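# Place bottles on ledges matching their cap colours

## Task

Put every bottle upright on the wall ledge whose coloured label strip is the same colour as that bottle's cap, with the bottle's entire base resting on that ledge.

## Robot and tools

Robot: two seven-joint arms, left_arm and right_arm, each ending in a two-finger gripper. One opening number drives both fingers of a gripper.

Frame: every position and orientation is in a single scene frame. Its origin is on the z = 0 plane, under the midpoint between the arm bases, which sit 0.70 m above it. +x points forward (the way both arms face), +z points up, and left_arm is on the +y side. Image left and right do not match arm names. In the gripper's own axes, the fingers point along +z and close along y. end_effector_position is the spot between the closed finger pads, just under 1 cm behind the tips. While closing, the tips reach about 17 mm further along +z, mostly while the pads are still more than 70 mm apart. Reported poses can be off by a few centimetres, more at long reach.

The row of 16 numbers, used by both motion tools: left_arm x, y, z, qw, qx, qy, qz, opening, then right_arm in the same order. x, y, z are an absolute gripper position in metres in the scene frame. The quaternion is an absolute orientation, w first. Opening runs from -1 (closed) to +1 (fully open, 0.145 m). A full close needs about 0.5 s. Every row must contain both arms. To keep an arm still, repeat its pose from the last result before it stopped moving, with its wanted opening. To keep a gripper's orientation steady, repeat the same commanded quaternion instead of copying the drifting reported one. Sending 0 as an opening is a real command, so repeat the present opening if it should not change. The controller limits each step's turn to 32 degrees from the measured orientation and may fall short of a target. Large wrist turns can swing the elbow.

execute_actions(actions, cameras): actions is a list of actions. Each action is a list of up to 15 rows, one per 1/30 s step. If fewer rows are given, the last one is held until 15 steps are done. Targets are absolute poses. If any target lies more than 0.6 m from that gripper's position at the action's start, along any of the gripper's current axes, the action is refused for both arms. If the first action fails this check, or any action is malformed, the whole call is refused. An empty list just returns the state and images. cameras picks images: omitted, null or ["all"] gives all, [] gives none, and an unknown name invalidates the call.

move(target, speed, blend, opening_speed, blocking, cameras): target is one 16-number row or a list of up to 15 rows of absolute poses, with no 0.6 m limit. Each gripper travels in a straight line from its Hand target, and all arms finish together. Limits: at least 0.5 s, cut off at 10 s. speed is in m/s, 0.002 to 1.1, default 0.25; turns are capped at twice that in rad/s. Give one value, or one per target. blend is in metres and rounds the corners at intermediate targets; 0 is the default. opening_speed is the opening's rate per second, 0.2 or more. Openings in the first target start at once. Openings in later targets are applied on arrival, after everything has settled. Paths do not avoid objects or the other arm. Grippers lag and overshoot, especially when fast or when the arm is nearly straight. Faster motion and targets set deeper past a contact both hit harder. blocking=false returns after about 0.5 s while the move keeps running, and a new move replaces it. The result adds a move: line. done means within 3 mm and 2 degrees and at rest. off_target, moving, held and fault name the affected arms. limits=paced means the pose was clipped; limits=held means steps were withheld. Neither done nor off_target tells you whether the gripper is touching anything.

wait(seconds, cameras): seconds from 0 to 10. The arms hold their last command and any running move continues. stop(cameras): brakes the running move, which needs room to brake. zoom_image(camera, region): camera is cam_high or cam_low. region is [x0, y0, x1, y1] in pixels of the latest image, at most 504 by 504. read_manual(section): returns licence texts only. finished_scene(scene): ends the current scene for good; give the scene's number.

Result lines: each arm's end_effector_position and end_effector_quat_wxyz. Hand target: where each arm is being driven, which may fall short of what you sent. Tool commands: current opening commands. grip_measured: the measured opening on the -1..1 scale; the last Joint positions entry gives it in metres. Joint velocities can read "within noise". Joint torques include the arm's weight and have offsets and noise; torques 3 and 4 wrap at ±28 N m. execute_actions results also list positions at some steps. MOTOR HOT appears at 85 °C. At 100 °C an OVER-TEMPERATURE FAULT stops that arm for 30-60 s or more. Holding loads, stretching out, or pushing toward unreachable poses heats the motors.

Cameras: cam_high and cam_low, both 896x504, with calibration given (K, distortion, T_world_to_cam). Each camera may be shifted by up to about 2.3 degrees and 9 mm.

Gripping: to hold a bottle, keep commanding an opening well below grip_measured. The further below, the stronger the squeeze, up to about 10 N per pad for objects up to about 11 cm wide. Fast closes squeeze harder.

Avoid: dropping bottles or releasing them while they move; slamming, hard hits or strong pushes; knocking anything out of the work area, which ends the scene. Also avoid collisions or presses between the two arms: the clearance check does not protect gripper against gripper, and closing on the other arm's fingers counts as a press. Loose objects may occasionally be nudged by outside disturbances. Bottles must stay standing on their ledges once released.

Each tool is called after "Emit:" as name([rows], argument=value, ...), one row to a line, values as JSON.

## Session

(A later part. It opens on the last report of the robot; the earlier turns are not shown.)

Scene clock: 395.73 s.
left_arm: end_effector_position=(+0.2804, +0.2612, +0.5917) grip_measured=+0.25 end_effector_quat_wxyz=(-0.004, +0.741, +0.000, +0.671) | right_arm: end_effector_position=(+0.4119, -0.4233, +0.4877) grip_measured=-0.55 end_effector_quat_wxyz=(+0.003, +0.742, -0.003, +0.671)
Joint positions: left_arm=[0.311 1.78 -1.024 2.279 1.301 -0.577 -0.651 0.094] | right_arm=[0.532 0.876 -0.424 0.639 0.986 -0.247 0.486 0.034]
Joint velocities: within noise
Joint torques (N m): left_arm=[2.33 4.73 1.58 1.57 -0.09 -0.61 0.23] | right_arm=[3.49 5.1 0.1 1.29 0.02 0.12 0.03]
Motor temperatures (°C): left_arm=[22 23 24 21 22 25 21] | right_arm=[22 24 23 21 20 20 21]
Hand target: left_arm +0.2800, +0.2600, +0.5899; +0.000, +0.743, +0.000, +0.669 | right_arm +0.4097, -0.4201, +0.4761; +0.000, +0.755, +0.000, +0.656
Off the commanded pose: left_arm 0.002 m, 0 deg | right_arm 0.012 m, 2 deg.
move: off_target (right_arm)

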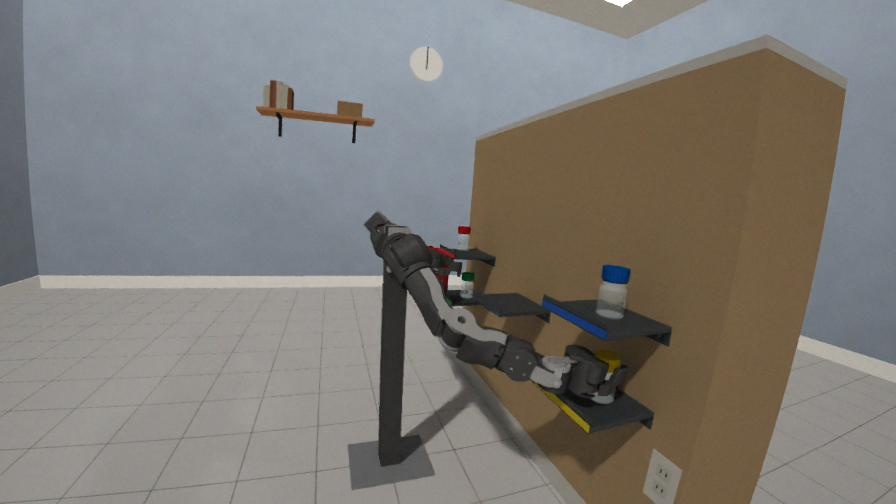

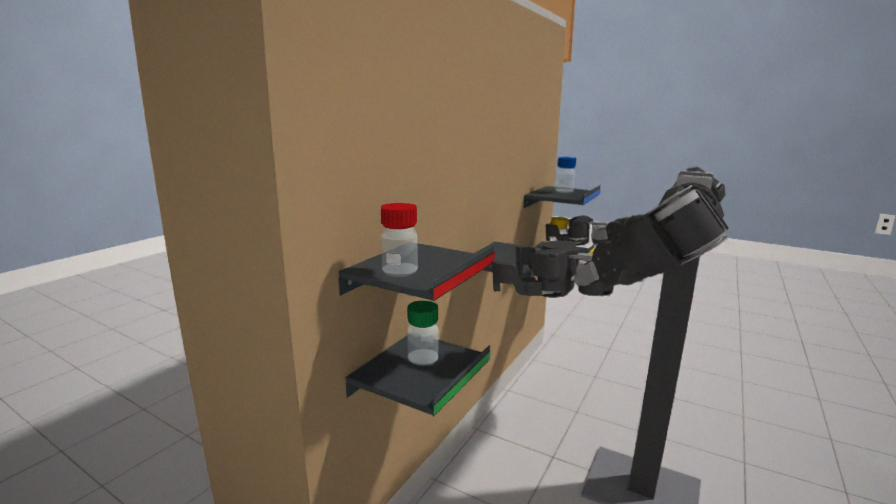

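Contact; release and retract.

Emit:
move([
  [0.28,0.26,0.59,0,0.7430,0,0.6693,0.25,0.411,-0.422,0.487,0,0.7440,0,0.6682,-0.8],
  [0.28,0.26,0.59,0,0.7430,0,0.6693,0.25,0.411,-0.422,0.487,0,0.7440,0,0.6682,0.3],
  [0.28,0.26,0.59,0,0.7430,0,0.6693,0.25,0.27,-0.422,0.491,0,0.7440,0,0.6682,0.3],
], speed=[0.03,0.03,0.13], opening_speed=1.0)

Emit:
zoom_image(camera="cam_high", region=[480, 250, 680, 450])

Emit:
zoom_image(camera="cam_low", region=[330, 180, 530, 420])

Scene clock: 411.10 s.
left_arm: end_effector_position=(+0.2804, +0.2612, +0.5917) grip_measured=+0.25 end_effector_quat_wxyz=(-0.004, +0.741, +0.000, +0.671) | right_arm: end_effector_position=(+0.2692, -0.4221, +0.4885) grip_measured=+0.30 end_effector_quat_wxyz=(+0.001, +0.747, -0.001, +0.665)
Joint positions: left_arm=[0.311 1.78 -1.024 2.279 1.301 -0.577 -0.651 0.094] | right_arm=[-0.703 1.134 0.219 1.315 1.293 -0.469 0.363 0.098]
Joint velocities: within noise
Joint torques (N m): left_arm=[2.31 4.73 1.58 1.57 -0.09 -0.61 0.24] | right_arm=[1.33 6.69 4.86 1.35 0.37 -0.51 0.16]
Motor temperatures (°C): left_arm=[22 23 24 21 22 25 21] | right_arm=[22 24 22 20 20 20 21]
Hand target: left_arm +0.2800, +0.2600, +0.5899; +0.000, +0.743, +0.000, +0.669 | right_arm +0.2700, -0.4220, +0.4909; +0.000, +0.744, +0.000, +0.668
Off the commanded pose: left_arm 0.002 m, 0 deg | right_arm 0.003 m, 1 deg.
move: done

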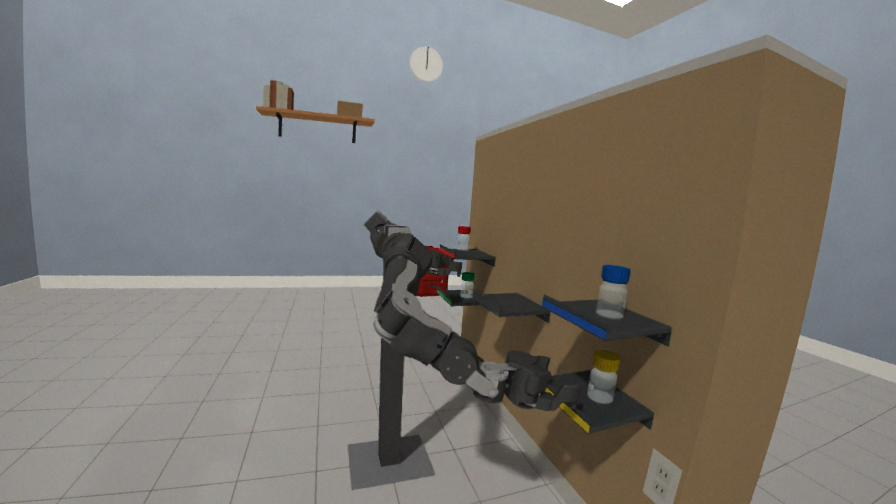

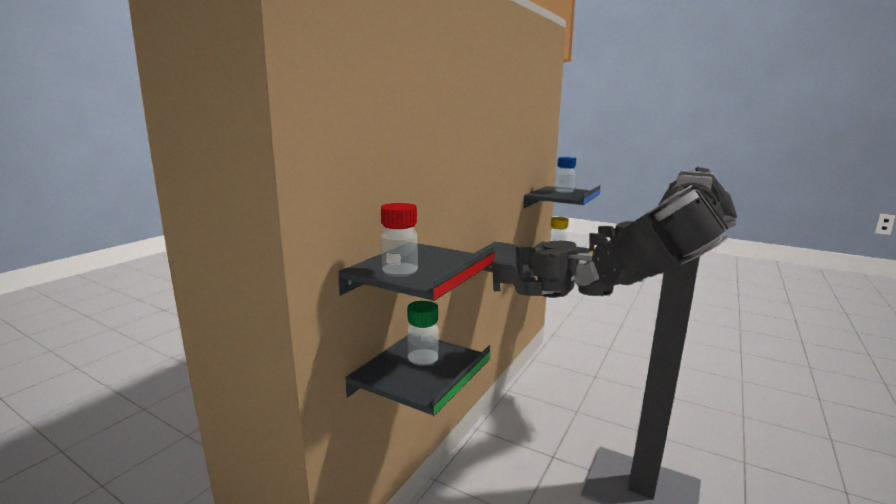

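Scaled by 2.520 from the camera's 896x504 image, which has a finer 1280x720 frame.

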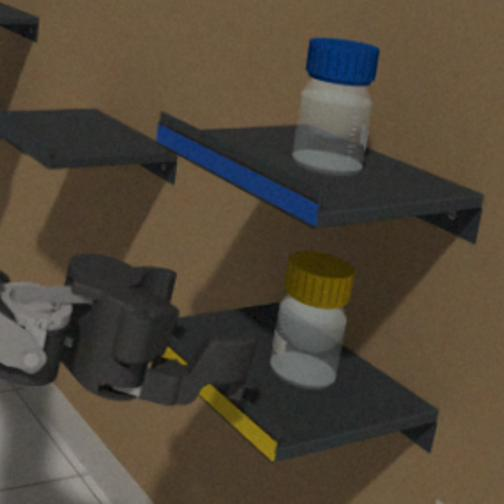

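Scaled by 2.100 from the camera's 896x504 image, which has a finer 1280x720 frame.

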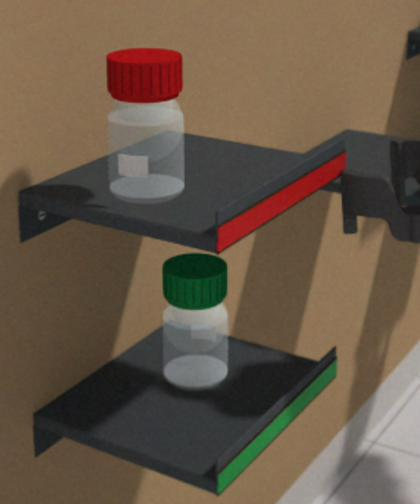

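Emit:
finished_scene(scene=2)

The scene is finished: the task was done.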